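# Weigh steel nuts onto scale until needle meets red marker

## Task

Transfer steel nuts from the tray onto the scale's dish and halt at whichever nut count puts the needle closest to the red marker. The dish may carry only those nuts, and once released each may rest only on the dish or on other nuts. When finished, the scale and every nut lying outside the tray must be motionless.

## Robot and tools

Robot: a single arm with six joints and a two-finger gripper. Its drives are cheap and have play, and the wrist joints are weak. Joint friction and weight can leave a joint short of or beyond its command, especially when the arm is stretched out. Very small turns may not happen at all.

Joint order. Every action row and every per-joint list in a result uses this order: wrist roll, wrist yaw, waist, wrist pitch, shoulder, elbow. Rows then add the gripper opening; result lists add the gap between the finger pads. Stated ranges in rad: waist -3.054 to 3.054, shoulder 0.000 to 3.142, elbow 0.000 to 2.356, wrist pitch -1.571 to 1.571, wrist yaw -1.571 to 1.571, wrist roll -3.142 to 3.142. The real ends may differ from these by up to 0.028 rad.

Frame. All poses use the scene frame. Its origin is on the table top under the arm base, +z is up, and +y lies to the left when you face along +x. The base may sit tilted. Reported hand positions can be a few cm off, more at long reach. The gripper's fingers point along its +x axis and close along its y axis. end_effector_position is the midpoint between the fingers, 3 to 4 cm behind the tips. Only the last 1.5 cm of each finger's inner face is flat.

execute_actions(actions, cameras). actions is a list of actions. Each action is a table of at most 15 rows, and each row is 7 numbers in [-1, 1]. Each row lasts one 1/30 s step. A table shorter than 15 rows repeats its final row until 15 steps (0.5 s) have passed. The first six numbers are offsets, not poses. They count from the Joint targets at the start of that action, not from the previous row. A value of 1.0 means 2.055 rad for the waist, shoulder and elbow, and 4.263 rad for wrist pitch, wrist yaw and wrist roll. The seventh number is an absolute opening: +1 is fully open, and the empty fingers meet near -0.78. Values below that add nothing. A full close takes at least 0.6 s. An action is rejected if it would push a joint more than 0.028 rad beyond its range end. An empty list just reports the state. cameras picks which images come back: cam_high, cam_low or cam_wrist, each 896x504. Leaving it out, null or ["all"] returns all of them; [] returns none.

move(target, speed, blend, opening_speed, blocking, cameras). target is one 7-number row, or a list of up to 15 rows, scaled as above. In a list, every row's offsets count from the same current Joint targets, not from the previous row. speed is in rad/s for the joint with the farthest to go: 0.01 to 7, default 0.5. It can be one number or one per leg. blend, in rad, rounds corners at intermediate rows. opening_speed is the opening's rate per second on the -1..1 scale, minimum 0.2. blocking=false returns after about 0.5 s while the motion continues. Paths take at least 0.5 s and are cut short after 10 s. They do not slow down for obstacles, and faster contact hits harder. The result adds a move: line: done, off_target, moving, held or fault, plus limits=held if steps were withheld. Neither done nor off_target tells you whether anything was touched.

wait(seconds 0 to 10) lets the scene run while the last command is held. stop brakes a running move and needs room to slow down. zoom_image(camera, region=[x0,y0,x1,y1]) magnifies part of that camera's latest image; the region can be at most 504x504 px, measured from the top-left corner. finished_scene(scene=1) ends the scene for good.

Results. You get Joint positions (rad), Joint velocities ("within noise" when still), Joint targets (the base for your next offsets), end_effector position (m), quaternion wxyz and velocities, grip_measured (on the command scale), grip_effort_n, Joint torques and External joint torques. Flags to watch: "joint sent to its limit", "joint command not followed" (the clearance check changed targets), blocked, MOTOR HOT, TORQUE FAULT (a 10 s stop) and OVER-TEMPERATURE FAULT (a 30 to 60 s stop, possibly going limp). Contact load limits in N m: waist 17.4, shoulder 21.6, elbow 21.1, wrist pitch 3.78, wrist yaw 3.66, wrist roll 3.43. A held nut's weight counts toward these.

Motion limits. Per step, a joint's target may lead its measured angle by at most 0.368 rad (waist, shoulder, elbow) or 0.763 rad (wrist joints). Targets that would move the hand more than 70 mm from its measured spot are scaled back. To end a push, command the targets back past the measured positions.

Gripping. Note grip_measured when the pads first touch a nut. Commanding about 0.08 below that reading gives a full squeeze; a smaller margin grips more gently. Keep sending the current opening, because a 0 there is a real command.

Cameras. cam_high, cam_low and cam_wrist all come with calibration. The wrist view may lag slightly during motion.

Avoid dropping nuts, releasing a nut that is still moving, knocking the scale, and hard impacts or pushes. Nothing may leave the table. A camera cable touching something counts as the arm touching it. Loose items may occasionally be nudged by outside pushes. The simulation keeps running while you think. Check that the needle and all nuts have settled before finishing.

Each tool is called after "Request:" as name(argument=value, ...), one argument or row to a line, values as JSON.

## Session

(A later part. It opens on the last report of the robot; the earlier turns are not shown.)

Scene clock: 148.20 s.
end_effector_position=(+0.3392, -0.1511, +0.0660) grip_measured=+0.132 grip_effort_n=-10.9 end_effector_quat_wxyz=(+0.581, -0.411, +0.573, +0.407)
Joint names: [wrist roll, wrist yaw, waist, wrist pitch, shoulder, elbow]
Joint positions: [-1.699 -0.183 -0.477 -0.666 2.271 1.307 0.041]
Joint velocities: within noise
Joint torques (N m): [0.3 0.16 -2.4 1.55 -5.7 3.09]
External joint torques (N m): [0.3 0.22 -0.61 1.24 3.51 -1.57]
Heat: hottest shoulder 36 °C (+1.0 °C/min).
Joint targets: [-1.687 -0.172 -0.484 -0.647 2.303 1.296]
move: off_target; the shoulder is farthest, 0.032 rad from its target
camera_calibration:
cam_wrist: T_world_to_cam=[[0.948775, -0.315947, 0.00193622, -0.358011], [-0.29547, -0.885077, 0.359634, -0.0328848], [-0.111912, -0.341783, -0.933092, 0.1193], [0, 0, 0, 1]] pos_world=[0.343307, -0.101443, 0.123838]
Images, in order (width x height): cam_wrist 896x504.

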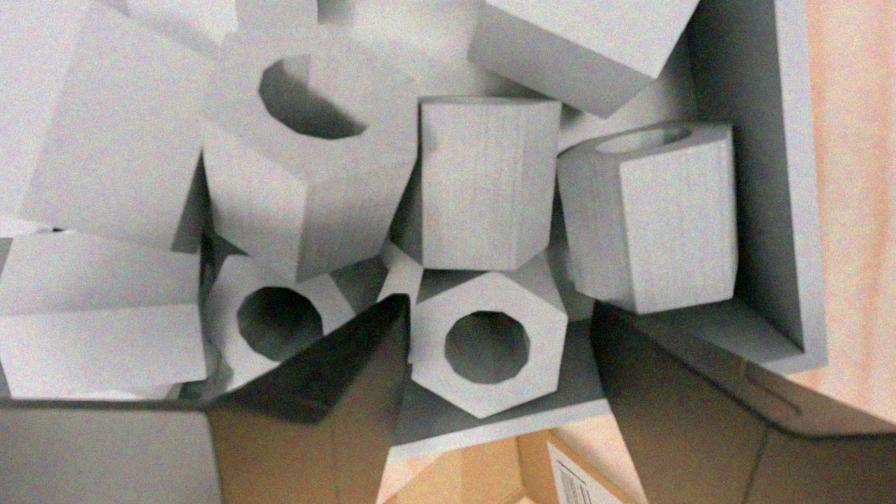

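Request:
zoom_image(
  camera="cam_wrist",
  region=[340, 240, 680, 430],
)

Request:
execute_actions(
  actions=[],
  cameras=["cam_high", "cam_low"],
)

Request:
zoom_image(
  camera="cam_high",
  region=[400, 230, 560, 330],
)

Request:
zoom_image(
  camera="cam_low",
  region=[405, 330, 525, 415],
)

Scaled by 1.482.

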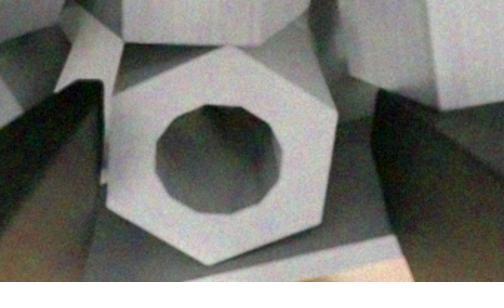

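Scene clock: 150.27 s.
end_effector_position=(+0.3391, -0.1510, +0.0659) grip_measured=+0.132 grip_effort_n=-10.9 end_effector_quat_wxyz=(+0.581, -0.411, +0.573, +0.407)
Joint names: [wrist roll, wrist yaw, waist, wrist pitch, shoulder, elbow]
Joint positions: [-1.699 -0.183 -0.477 -0.666 2.271 1.307 0.041]
Joint velocities: within noise
Joint torques (N m): [0.31 0.16 -2.4 1.58 -5.7 3.07]
External joint torques (N m): [0.31 0.22 -0.66 1.26 3.51 -1.61]
Heat: hottest waist 35 °C (-1.0 °C/min).
Joint targets: [-1.687 -0.172 -0.484 -0.647 2.303 1.295]
Tool commands: gripper/opening=+0.13
Images, in order (width x height): cam_high 896x504, cam_low 896x504.

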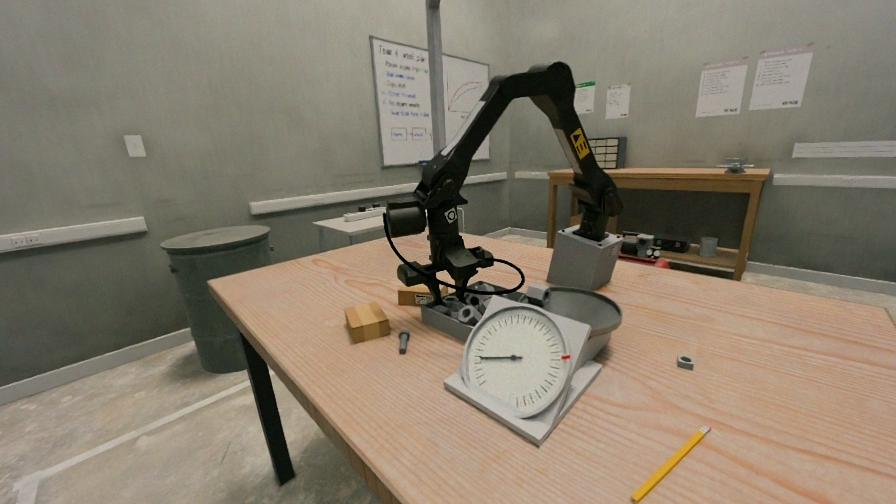

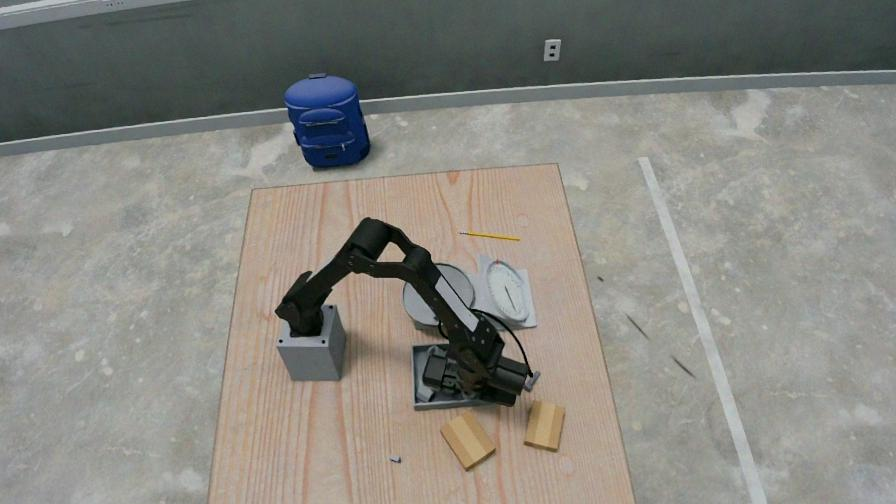

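Scaled by 3.150.

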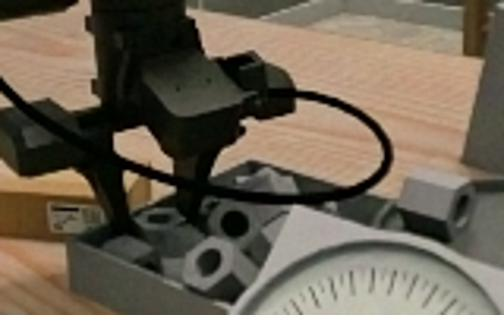

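Scaled by 4.200.

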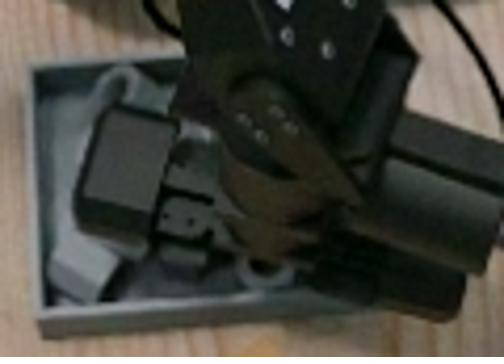

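Request:
move(
  target=[
    [0, 0, 0, -0.0030, -0.0190, 0, 0.13],
    [0, 0, 0, -0.0030, -0.0190, 0, -0.17],
  ],
  speed=0.2,
  opening_speed=0.6,
  cameras=["cam_wrist"],
)

Scene clock: 155.03 s.
end_effector_position=(+0.3387, -0.1508, +0.0671) grip_measured=-0.144 grip_effort_n=-83.5 end_effector_quat_wxyz=(+0.582, -0.410, +0.575, +0.404)
Joint names: [wrist roll, wrist yaw, waist, wrist pitch, shoulder, elbow]
Joint positions: [-1.691 -0.182 -0.477 -0.666 2.266 1.303 0.029]
Joint velocities: within noise
Joint torques (N m): [0.3 0.16 -2.44 0.61 -9.66 3.4]
External joint torques (N m): [0.3 0.23 -0.73 0.3 -0.49 -1.26]
Heat: hottest shoulder 36 °C (+1.0 °C/min).
Joint targets: [-1.687 -0.172 -0.484 -0.659 2.264 1.295]
move: done
camera_calibration:
cam_wrist: T_world_to_cam=[[0.946404, -0.322969, 0.00310055, -0.35775], [-0.302225, -0.882151, 0.361205, -0.0306618], [-0.113923, -0.342783, -0.932481, 0.120923], [0, 0, 0, 1]] pos_world=[0.343086, -0.10114, 0.124943]
Images, in order (width x height): cam_wrist 896x504.

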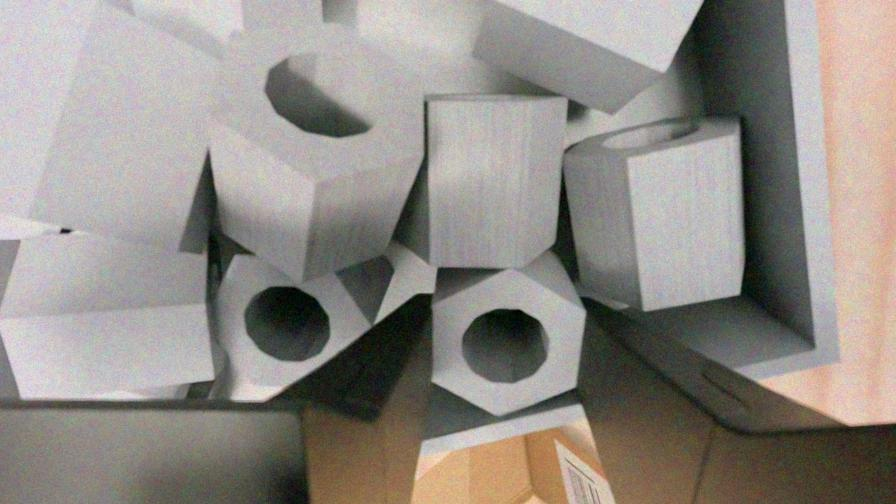

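Request:
move(
  target=[-0.0076, 0.0002, -0.0154, -0.0716, -0.0697, 0.0713, -0.17],
  speed=0.25,
  cameras=["cam_wrist"],
)

Scene clock: 158.13 s.
end_effector_position=(+0.3344, -0.1492, +0.1438) grip_measured=-0.144 grip_effort_n=-83.5 end_effector_quat_wxyz=(+0.581, -0.393, +0.587, +0.405)
Joint names: [wrist roll, wrist yaw, waist, wrist pitch, shoulder, elbow]
Joint positions: [-1.705 -0.174 -0.512 -0.965 2.133 1.431 0.029]
Joint velocities: within noise
Joint torques (N m): [-0.4 0.15 -2.05 0.01 -10.59 5.86]
External joint torques (N m): [-0.4 0.2 -0.27 -0.23 -1.67 0.57]
Heat: hottest shoulder 36 °C (+1.0 °C/min).
Joint targets: [-1.719 -0.172 -0.516 -0.965 2.120 1.442]
move: done
camera_calibration:
cam_wrist: T_world_to_cam=[[0.936859, -0.348522, -0.0287516, -0.349467], [-0.315307, -0.877402, 0.361589, -0.053197], [-0.151248, -0.329693, -0.931894, 0.206852], [0, 0, 0, 1]] pos_world=[0.341915, -0.100275, 0.201952]
Images, in order (width x height): cam_wrist 896x504.

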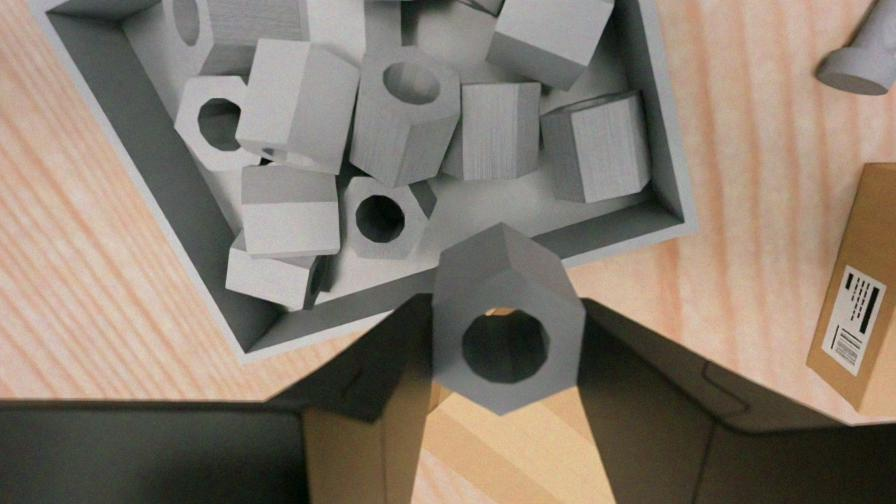

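Request:
move(
  target=[
    [0.0350,-0.0029,0.1321,-0.0168,-0.1631,-0.1047,-0.17],
    [0.0643,-0.0022,0.3029,-0.0004,-0.2246,-0.1683,-0.17],
    [0.0700,-0.0019,0.3146,0.0363,-0.1946,-0.2124,-0.17],
  ],
  speed=[0.8,0.7,0.3],
  blend=[0.1,0.05,0],
)

Scene clock: 162.80 s.
end_effector_position=(+0.2894, +0.0734, +0.1405) grip_measured=-0.144 grip_effort_n=-83.5 end_effector_quat_wxyz=(+0.500, -0.506, +0.498, +0.496)
Joint names: [wrist roll, wrist yaw, waist, wrist pitch, shoulder, elbow]
Joint positions: [-1.425 -0.174 0.128 -0.816 1.713 1.014 0.029]
Joint velocities: within noise
Joint torques (N m): [0.33 -0.12 -1.02 0.63 -5.85 3.73]
External joint torques (N m): [0.33 -0.08 0.3 0.3 0.65 -1.38]
Heat: hottest shoulder 37 °C (+2.0 °C/min).
Joint targets: [-1.421 -0.180 0.131 -0.810 1.721 1.005]
move: done
camera_calibration:
cam_wrist: T_world_to_cam=[[0.999788, 0.020405, 0.00290089, -0.27951], [0.0178542, -0.927789, 0.372679, 0.0348515], [0.0102959, -0.372548, -0.927956, 0.226154], [0, 0, 0, 1]] pos_world=[0.2765, 0.122291, 0.197684]

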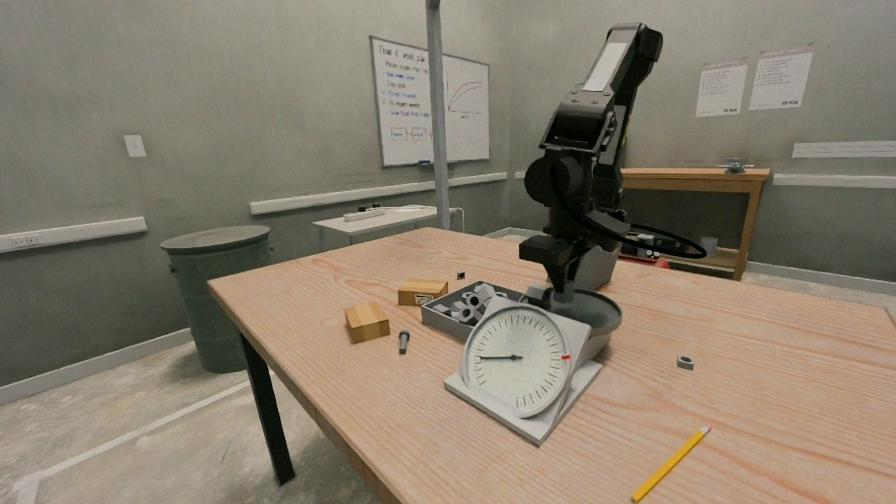

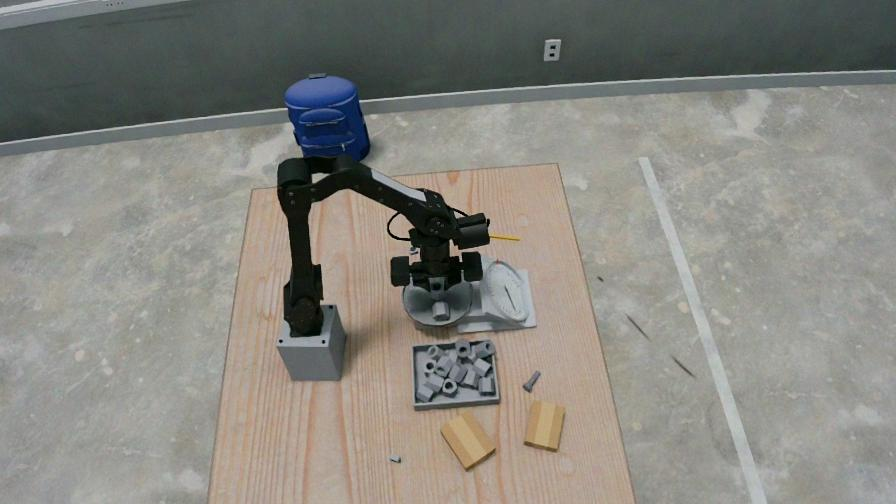

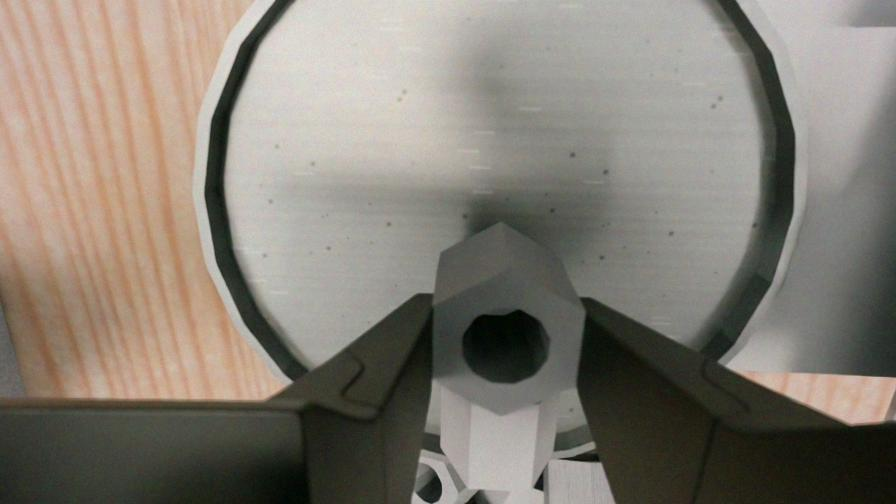

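Request:
move(
  target=[0.0014, 0, 0.0029, 0.0090, 0.0087, -0.0099, -0.17],
  speed=0.1,
  cameras=["cam_high", "cam_wrist"],
)

Request:
zoom_image(
  camera="cam_high",
  region=[462, 280, 622, 420],
)

Scene clock: 165.40 s.
end_effector_position=(+0.2891, +0.0734, +0.1313) grip_measured=-0.144 grip_effort_n=-83.5 end_effector_quat_wxyz=(+0.500, -0.506, +0.498, +0.496)
Joint names: [wrist roll, wrist yaw, waist, wrist pitch, shoulder, elbow]
Joint positions: [-1.419 -0.174 0.134 -0.778 1.73 0.994 0.029]
Joint velocities: within noise
Joint torques (N m): [0.33 -0.12 -1 0.61 -5.76 3.61]
External joint torques (N m): [0.32 -0.07 0.29 0.26 0.82 -1.45]
Heat: hottest shoulder 37 °C (+2.0 °C/min).
Joint targets: [-1.415 -0.180 0.137 -0.772 1.738 0.985]
move: done
camera_calibration:
cam_wrist: T_world_to_cam=[[0.999793, 0.0201448, 0.00279582, -0.279132], [0.0176551, -0.927911, 0.372382, 0.0384127], [0.0100958, -0.372256, -0.928075, 0.217662], [0, 0, 0, 1]] pos_world=[0.276198, 0.122292, 0.188482]
Images, in order (width x height): cam_high 896x504, cam_wrist 896x504.

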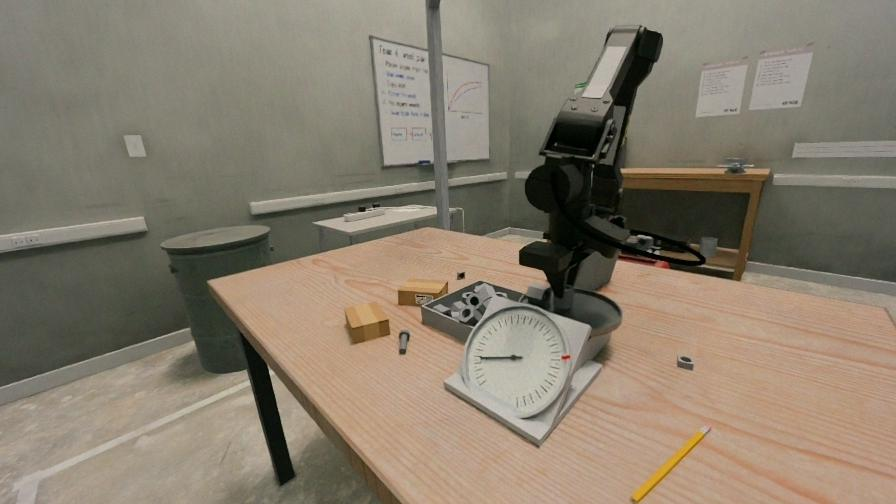

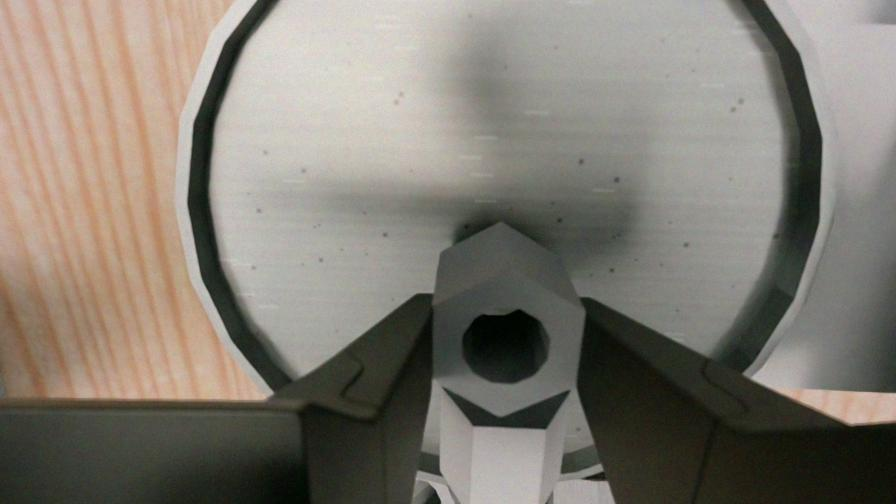

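Scaled by 3.150.

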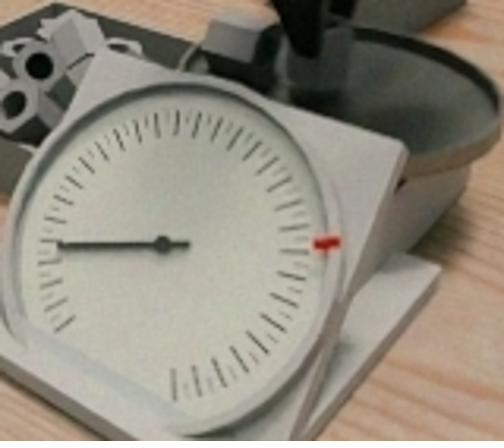

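Request:
move(
  target=[0.0005, 0, 0.0011, 0.0033, 0.0032, -0.0036, -0.17],
  speed=0.1,
  cameras=["cam_high"],
)

Request:
zoom_image(
  camera="cam_high",
  region=[462, 280, 622, 420],
)

Scene clock: 166.70 s.
end_effector_position=(+0.2889, +0.0734, +0.1279) grip_measured=-0.144 grip_effort_n=-83.5 end_effector_quat_wxyz=(+0.500, -0.506, +0.498, +0.496)
Joint names: [wrist roll, wrist yaw, waist, wrist pitch, shoulder, elbow]
Joint positions: [-1.418 -0.174 0.136 -0.764 1.737 0.986 0.029]
Joint velocities: within noise
Joint torques (N m): [0.32 -0.12 -1.01 0.62 -5.76 3.6]
External joint torques (N m): [0.32 -0.08 0.37 0.3 0.81 -1.35]
Heat: hottest shoulder 36 °C (+1.0 °C/min).
Joint targets: [-1.413 -0.180 0.139 -0.758 1.745 0.978]
move: done
Images, in order (width x height): cam_high 896x504.

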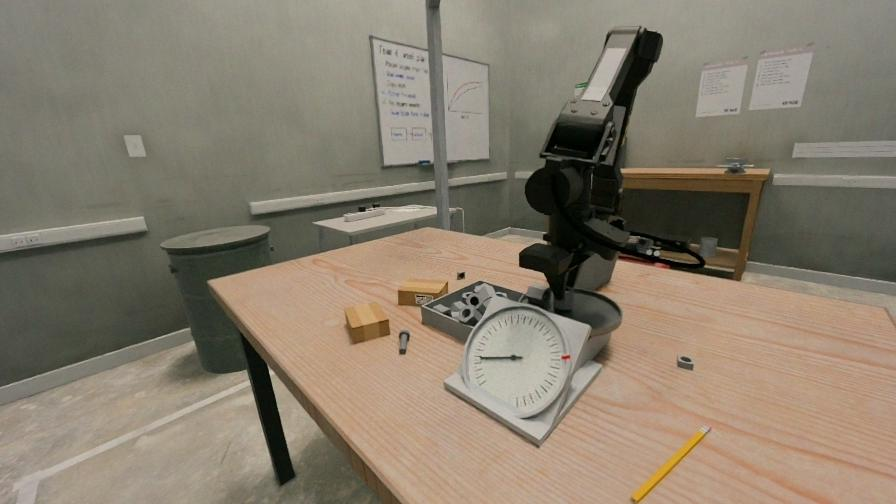

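Scaled by 3.150.

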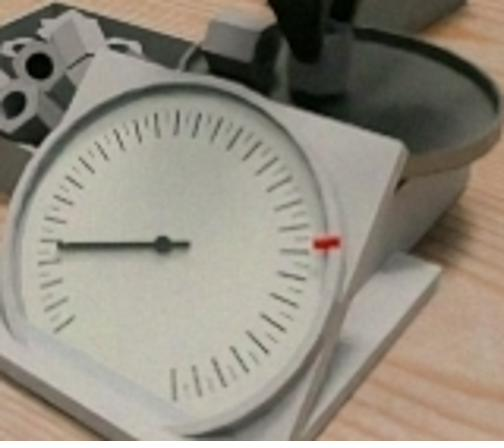

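Request:
move(
  target=[0.0005, 0, 0.0011, 0.0033, 0.0032, -0.0036, -0.17],
  speed=0.1,
  cameras=["cam_high"],
)

Request:
zoom_image(
  camera="cam_high",
  region=[462, 280, 622, 420],
)

Scene clock: 167.77 s.
end_effector_position=(+0.2887, +0.0734, +0.1246) grip_measured=-0.144 grip_effort_n=-83.5 end_effector_quat_wxyz=(+0.500, -0.506, +0.498, +0.496)
Joint names: [wrist roll, wrist yaw, waist, wrist pitch, shoulder, elbow]
Joint positions: [-1.415 -0.174 0.138 -0.75 1.743 0.979 0.029]
Joint velocities: within noise
Joint torques (N m): [0.33 -0.12 -1.02 0.64 -5.77 3.57]
External joint torques (N m): [0.33 -0.07 0.31 0.33 0.8 -1.32]
Heat: hottest shoulder 36 °C (+1.0 °C/min).
Joint targets: [-1.410 -0.180 0.142 -0.743 1.752 0.970]
move: done
Images, in order (width x height): cam_high 896x504.

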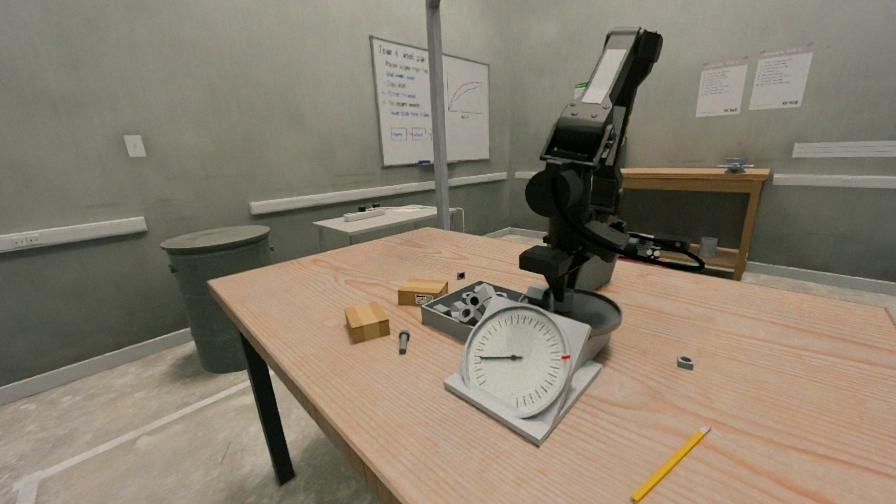

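Scaled by 3.150.

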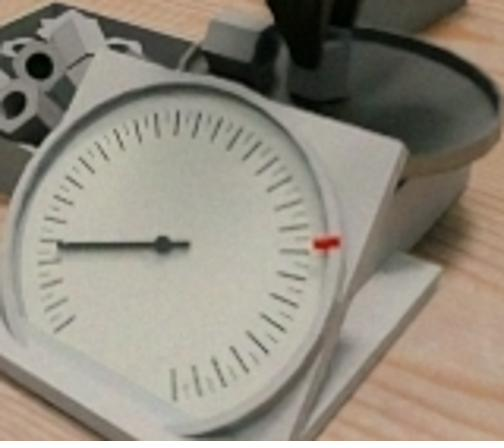

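Request:
move(
  target=[0.0005, 0, 0.0011, 0.0033, 0.0032, -0.0036, -0.17],
  speed=0.1,
  cameras=["cam_high", "cam_wrist"],
)

Request:
zoom_image(
  camera="cam_high",
  region=[462, 280, 622, 420],
)

Scene clock: 169.03 s.
end_effector_position=(+0.2883, +0.0734, +0.1221) grip_measured=-0.144 grip_effort_n=-83.5 end_effector_quat_wxyz=(+0.500, -0.506, +0.498, +0.496)
Joint names: [wrist roll, wrist yaw, waist, wrist pitch, shoulder, elbow]
Joint positions: [-1.413 -0.174 0.14 -0.739 1.747 0.973 0.029]
Joint velocities: within noise
Joint torques (N m): [0.34 -0.12 -0.93 0.84 -5.43 3.46]
External joint torques (N m): [0.34 -0.07 0.36 0.52 1.2 -1.45]
Heat: hottest shoulder 36 °C (+1.0 °C/min).
Joint targets: [-1.408 -0.180 0.144 -0.729 1.758 0.963]
move: done
camera_calibration:
cam_wrist: T_world_to_cam=[[0.999796, 0.0200519, 0.00230081, -0.278305], [0.0177563, -0.92803, 0.372081, 0.0418557], [0.00959617, -0.371965, -0.928197, 0.209346], [0, 0, 0, 1]] pos_world=[0.275497, 0.122293, 0.179381]
Images, in order (width x height): cam_high 896x504, cam_wrist 896x504.

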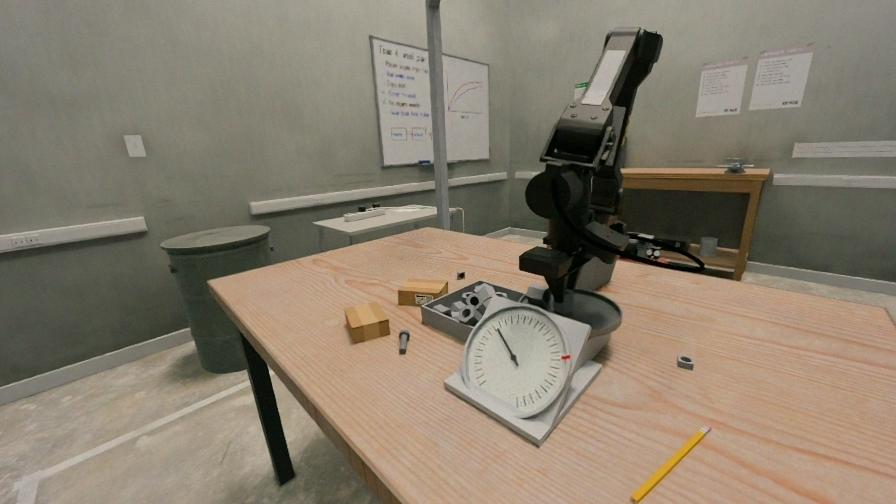

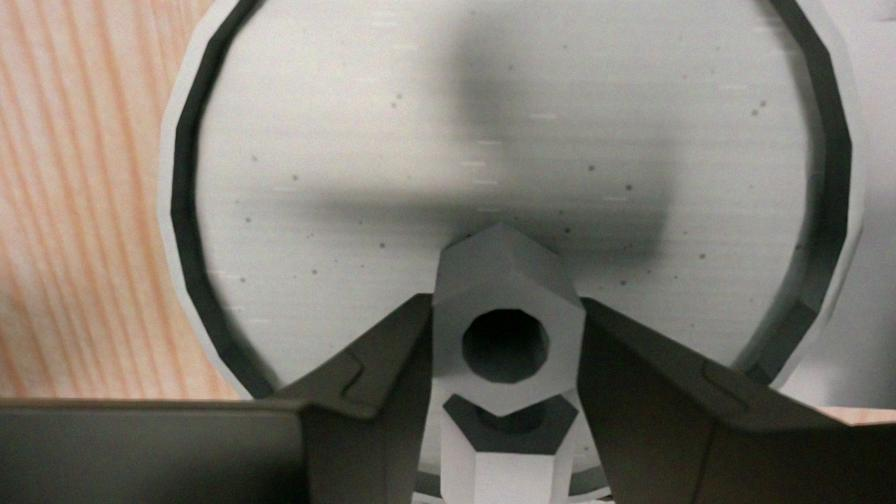

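Scaled by 3.150.

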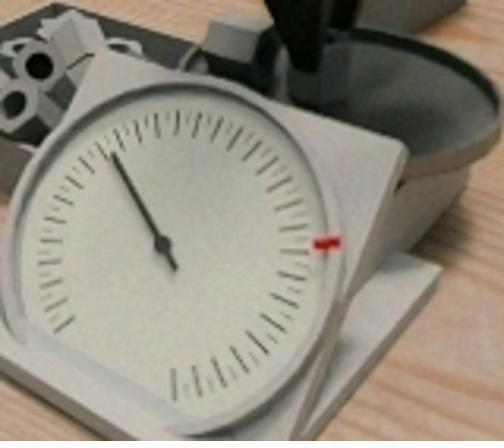

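Request:
move(
  target=[0, 0, 0, 0, 0, 0, 0.13],
  opening_speed=0.5,
  cameras=["cam_high", "cam_wrist"],
)

Request:
zoom_image(
  camera="cam_high",
  region=[462, 280, 622, 420],
)

Scene clock: 170.43 s.
end_effector_position=(+0.2888, +0.0734, +0.1219) grip_measured=+0.127 grip_effort_n=13.7 end_effector_quat_wxyz=(+0.500, -0.507, +0.497, +0.496)
Joint names: [wrist roll, wrist yaw, waist, wrist pitch, shoulder, elbow]
Joint positions: [-1.413 -0.174 0.14 -0.736 1.747 0.972 0.041]
Joint velocities: within noise
Joint torques (N m): [0.33 -0.12 -0.95 0.6 -5.5 3.47]
External joint torques (N m): [0.33 -0.07 0.35 0.28 1.06 -1.4]
Heat: hottest shoulder 36 °C (+1.0 °C/min).
Joint targets: [-1.408 -0.180 0.144 -0.729 1.758 0.963]
move: done
camera_calibration:
cam_wrist: T_world_to_cam=[[0.99978, 0.0204922, 0.00449908, -0.279056], [0.0173511, -0.928155, 0.371789, 0.0421055], [0.0117946, -0.371629, -0.928306, 0.208529], [0, 0, 0, 1]] pos_world=[0.275804, 0.122294, 0.17918]
Images, in order (width x height): cam_high 896x504, cam_wrist 896x504.

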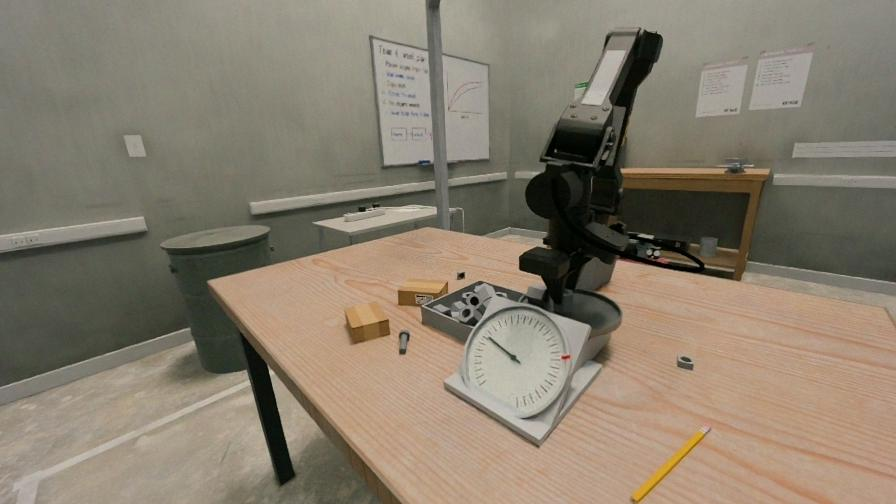

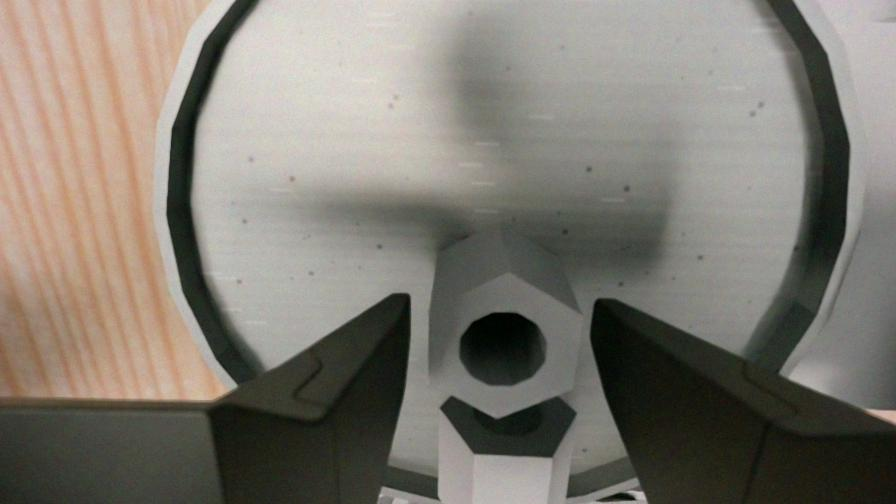

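Scaled by 3.150.

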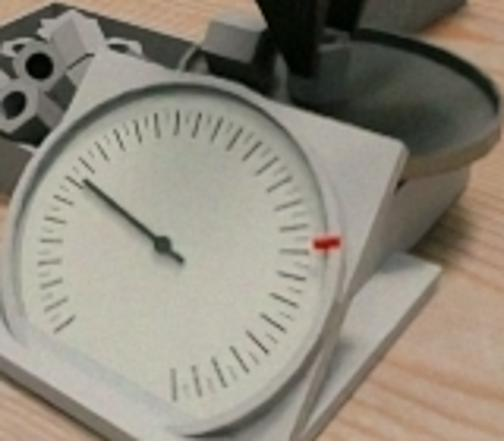

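Request:
move(
  target=[
    [-0.0086,-0.0003,-0.0182,-0.0558,-0.0484,0.0648,0.13],
    [-0.1400,0.0009,-0.2861,-0.0854,0.0676,0.1927,0.13],
  ],
  speed=[0.3,0.9],
  blend=[0.05,0],
)

Request:
zoom_image(
  camera="cam_high",
  region=[462, 300, 582, 420],
)

Request:
zoom_image(
  camera="cam_wrist",
  region=[260, 0, 480, 170],
)

Request:
zoom_image(
  camera="cam_wrist",
  region=[460, 0, 720, 180],
)

Request:
zoom_image(
  camera="cam_wrist",
  region=[280, 140, 500, 310],
)

Request:
zoom_image(
  camera="cam_wrist",
  region=[460, 140, 680, 310],
)

Scene clock: 173.97 s.
end_effector_position=(+0.3123, -0.0999, +0.2018) grip_measured=+0.128 grip_effort_n=12.8 end_effector_quat_wxyz=(+0.503, -0.498, +0.505, +0.494)
Joint names: [wrist roll, wrist yaw, waist, wrist pitch, shoulder, elbow]
Joint positions: [-1.99 -0.174 -0.445 -1.094 1.885 1.349 0.041]
Joint velocities: within noise
Joint torques (N m): [-0.38 0.03 -1.39 0.07 -6.3 6.12]
External joint torques (N m): [-0.38 0.07 0.15 -0.2 1.19 0.56]
Heat: hottest shoulder 36 °C (+1.0 °C/min).
Joint targets: [-2.005 -0.176 -0.444 -1.093 1.897 1.359]
move: done
camera_calibration:
cam_wrist: T_world_to_cam=[[0.999974, 0.00137092, -0.0070314, -0.299008], [0.00387681, -0.928933, 0.370227, -0.144309], [-0.00602415, -0.370245, -0.928915, 0.223758], [0, 0, 0, 1]] pos_world=[0.300908, -0.0507984, 0.259177]

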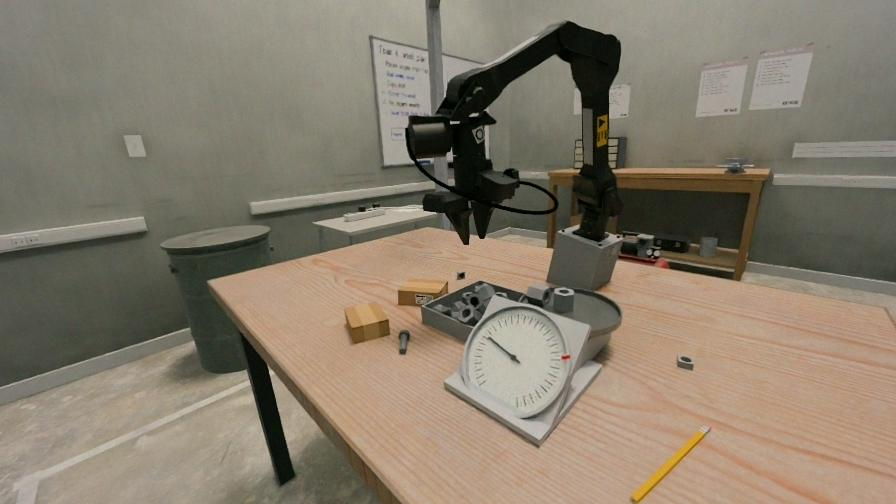

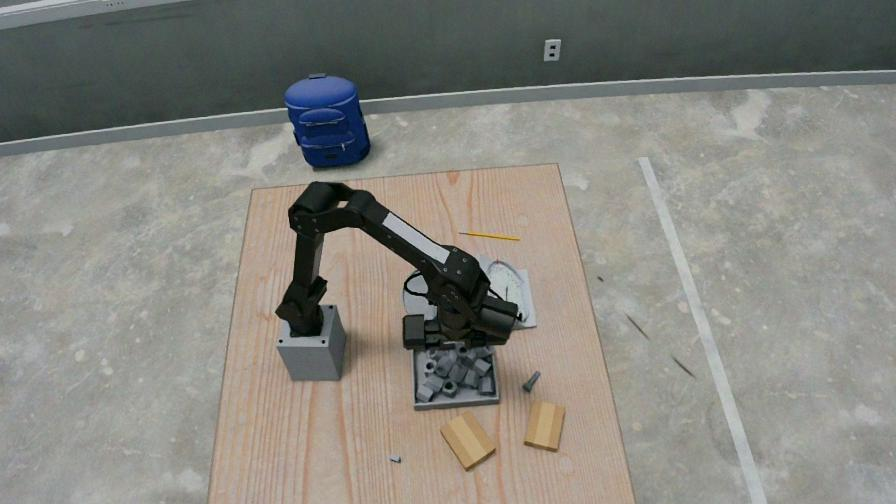

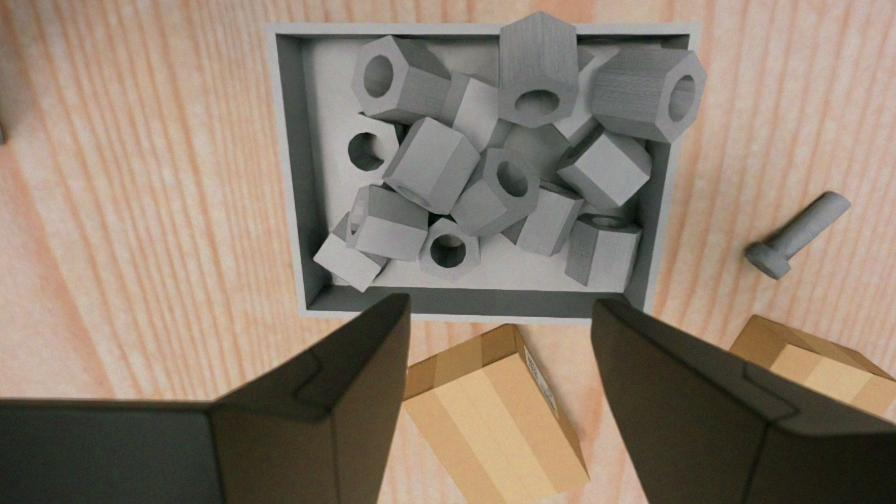

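Scaled by 4.200.

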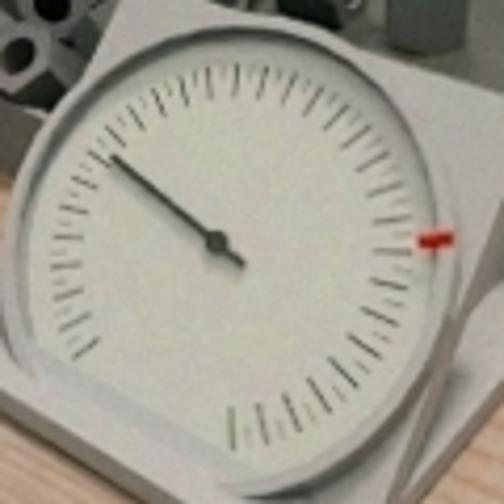

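Scaled by 2.291.

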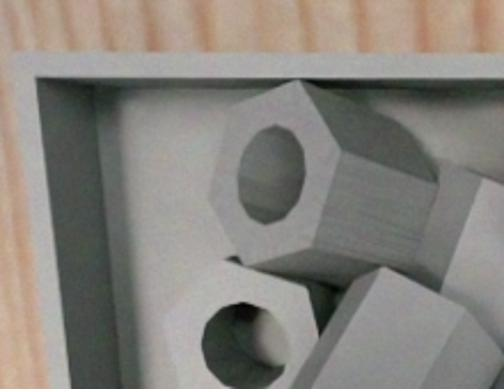

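Scaled by 1.938.

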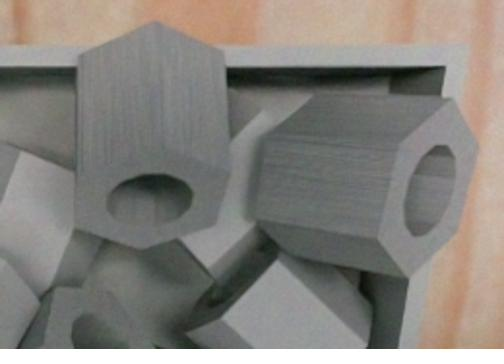

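Scaled by 2.291.

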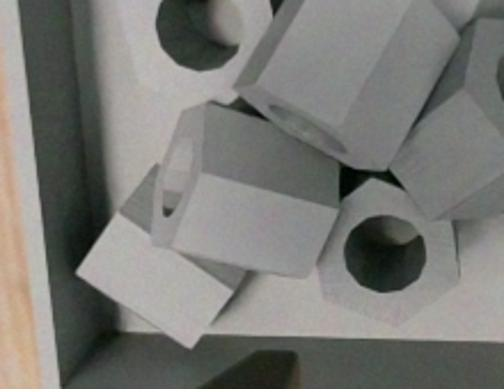

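Scaled by 2.291.

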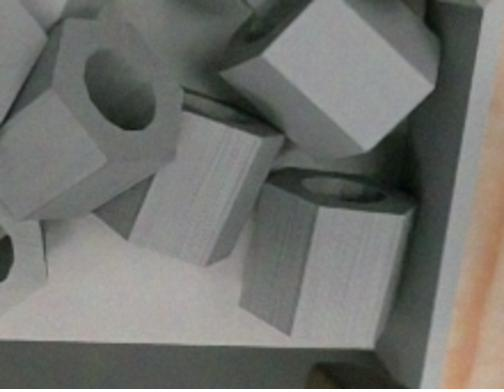

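Request:
move(
  target=[0.0474, -0.0038, 0.0959, 0.0746, 0.0616, -0.0837, 0.09],
  speed=0.5,
  cameras=["cam_wrist", "cam_high"],
)

Scene clock: 185.13 s.
end_effector_position=(+0.3356, -0.0533, +0.1147) grip_measured=+0.092 grip_effort_n=-14.7 end_effector_quat_wxyz=(+0.498, -0.501, +0.502, +0.499)
Joint names: [wrist roll, wrist yaw, waist, wrist pitch, shoulder, elbow]
Joint positions: [-1.807 -0.182 -0.248 -0.782 2.013 1.197 0.039]
Joint velocities: within noise
Joint torques (N m): [0.31 -0.32 -1.47 0.51 -7.02 3.52]
External joint torques (N m): [0.31 -0.28 0.21 0.23 0.99 -1.42]
Heat: hottest shoulder 36 °C (+1.0 °C/min).
Joint targets: [-1.803 -0.192 -0.247 -0.775 2.024 1.187]
move: done
camera_calibration:
cam_wrist: T_world_to_cam=[[0.999785, 0.0175256, -0.0110665, -0.321595], [0.0203757, -0.928924, 0.36971, -0.0744294], [-0.0038005, -0.369856, -0.929081, 0.159531], [0, 0, 0, 1]] pos_world=[0.323649, -0.00449965, 0.172176]
Images, in order (width x height): cam_high 896x504, cam_wrist 896x504.

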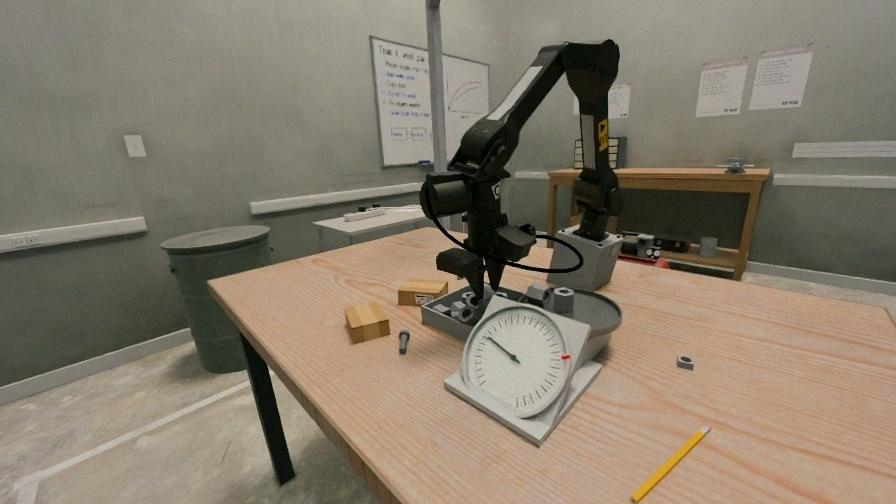

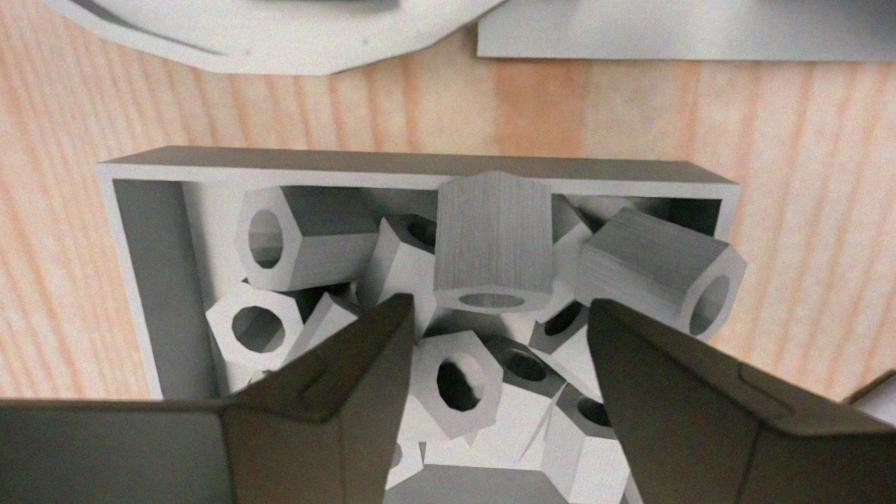

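Request:
move(
  target=[0.0045, -0.0005, 0.0088, 0.0274, 0.0316, -0.0224, 0.09],
  speed=0.12,
  cameras=["cam_wrist"],
)

Scene clock: 188.37 s.
end_effector_position=(+0.3359, -0.0537, +0.0842) grip_measured=+0.092 grip_effort_n=-14.2 end_effector_quat_wxyz=(+0.500, -0.501, +0.501, +0.497)
Joint names: [wrist roll, wrist yaw, waist, wrist pitch, shoulder, elbow]
Joint positions: [-1.788 -0.183 -0.233 -0.666 2.076 1.15 0.039]
Joint velocities: within noise
Joint torques (N m): [0.32 -0.35 -1.31 0.59 -6.9 3.19]
External joint torques (N m): [0.32 -0.29 0.38 0.29 1.28 -1.44]
Heat: hottest shoulder 36 °C (+1.0 °C/min).
Joint targets: [-1.784 -0.194 -0.229 -0.659 2.089 1.141]
move: done
camera_calibration:
cam_wrist: T_world_to_cam=[[0.999879, 0.0138562, -0.0070257, -0.322748], [0.0154717, -0.9291, 0.369505, -0.0618177], [-0.00140764, -0.369569, -0.929202, 0.130326], [0, 0, 0, 1]] pos_world=[0.323849, -0.00479822, 0.141674]
Images, in order (width x height): cam_wrist 896x504.

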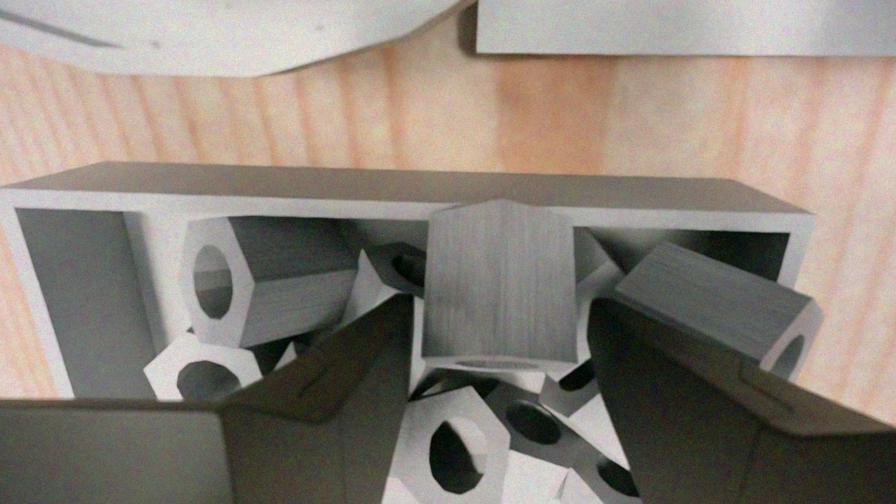

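Request:
move(
  target=[0, 0, 0, 0, 0, 0, -0.17],
  opening_speed=0.6,
  cameras=["cam_wrist"],
)

Scene clock: 189.53 s.
end_effector_position=(+0.3350, -0.0536, +0.0838) grip_measured=-0.138 grip_effort_n=-83.5 end_effector_quat_wxyz=(+0.499, -0.501, +0.502, +0.498)
Joint names: [wrist roll, wrist yaw, waist, wrist pitch, shoulder, elbow]
Joint positions: [-1.788 -0.183 -0.233 -0.666 2.076 1.148 0.029]
Joint velocities: within noise
Joint torques (N m): [0.32 -0.35 -1.25 0.59 -6.96 3.44]
External joint torques (N m): [0.32 -0.3 0.46 0.3 1.2 -1.16]
Heat: hottest shoulder 36 °C (+1.0 °C/min).
Joint targets: [-1.784 -0.194 -0.229 -0.659 2.089 1.141]
move: done
camera_calibration:
cam_wrist: T_world_to_cam=[[0.999867, 0.0134224, -0.0092121, -0.321732], [0.0158749, -0.929272, 0.369055, -0.0617249], [-0.00360695, -0.369152, -0.929362, 0.130688], [0, 0, 0, 1]] pos_world=[0.323141, -0.00479685, 0.141273]
Images, in order (width x height): cam_wrist 896x504.

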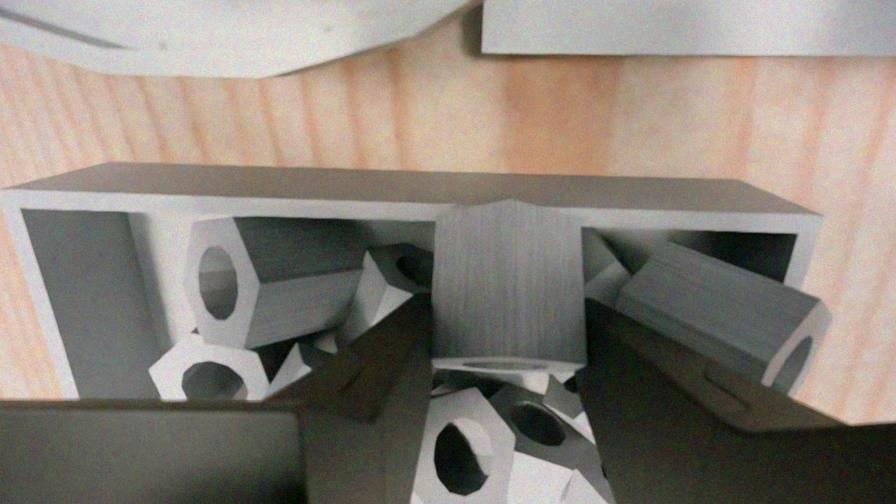

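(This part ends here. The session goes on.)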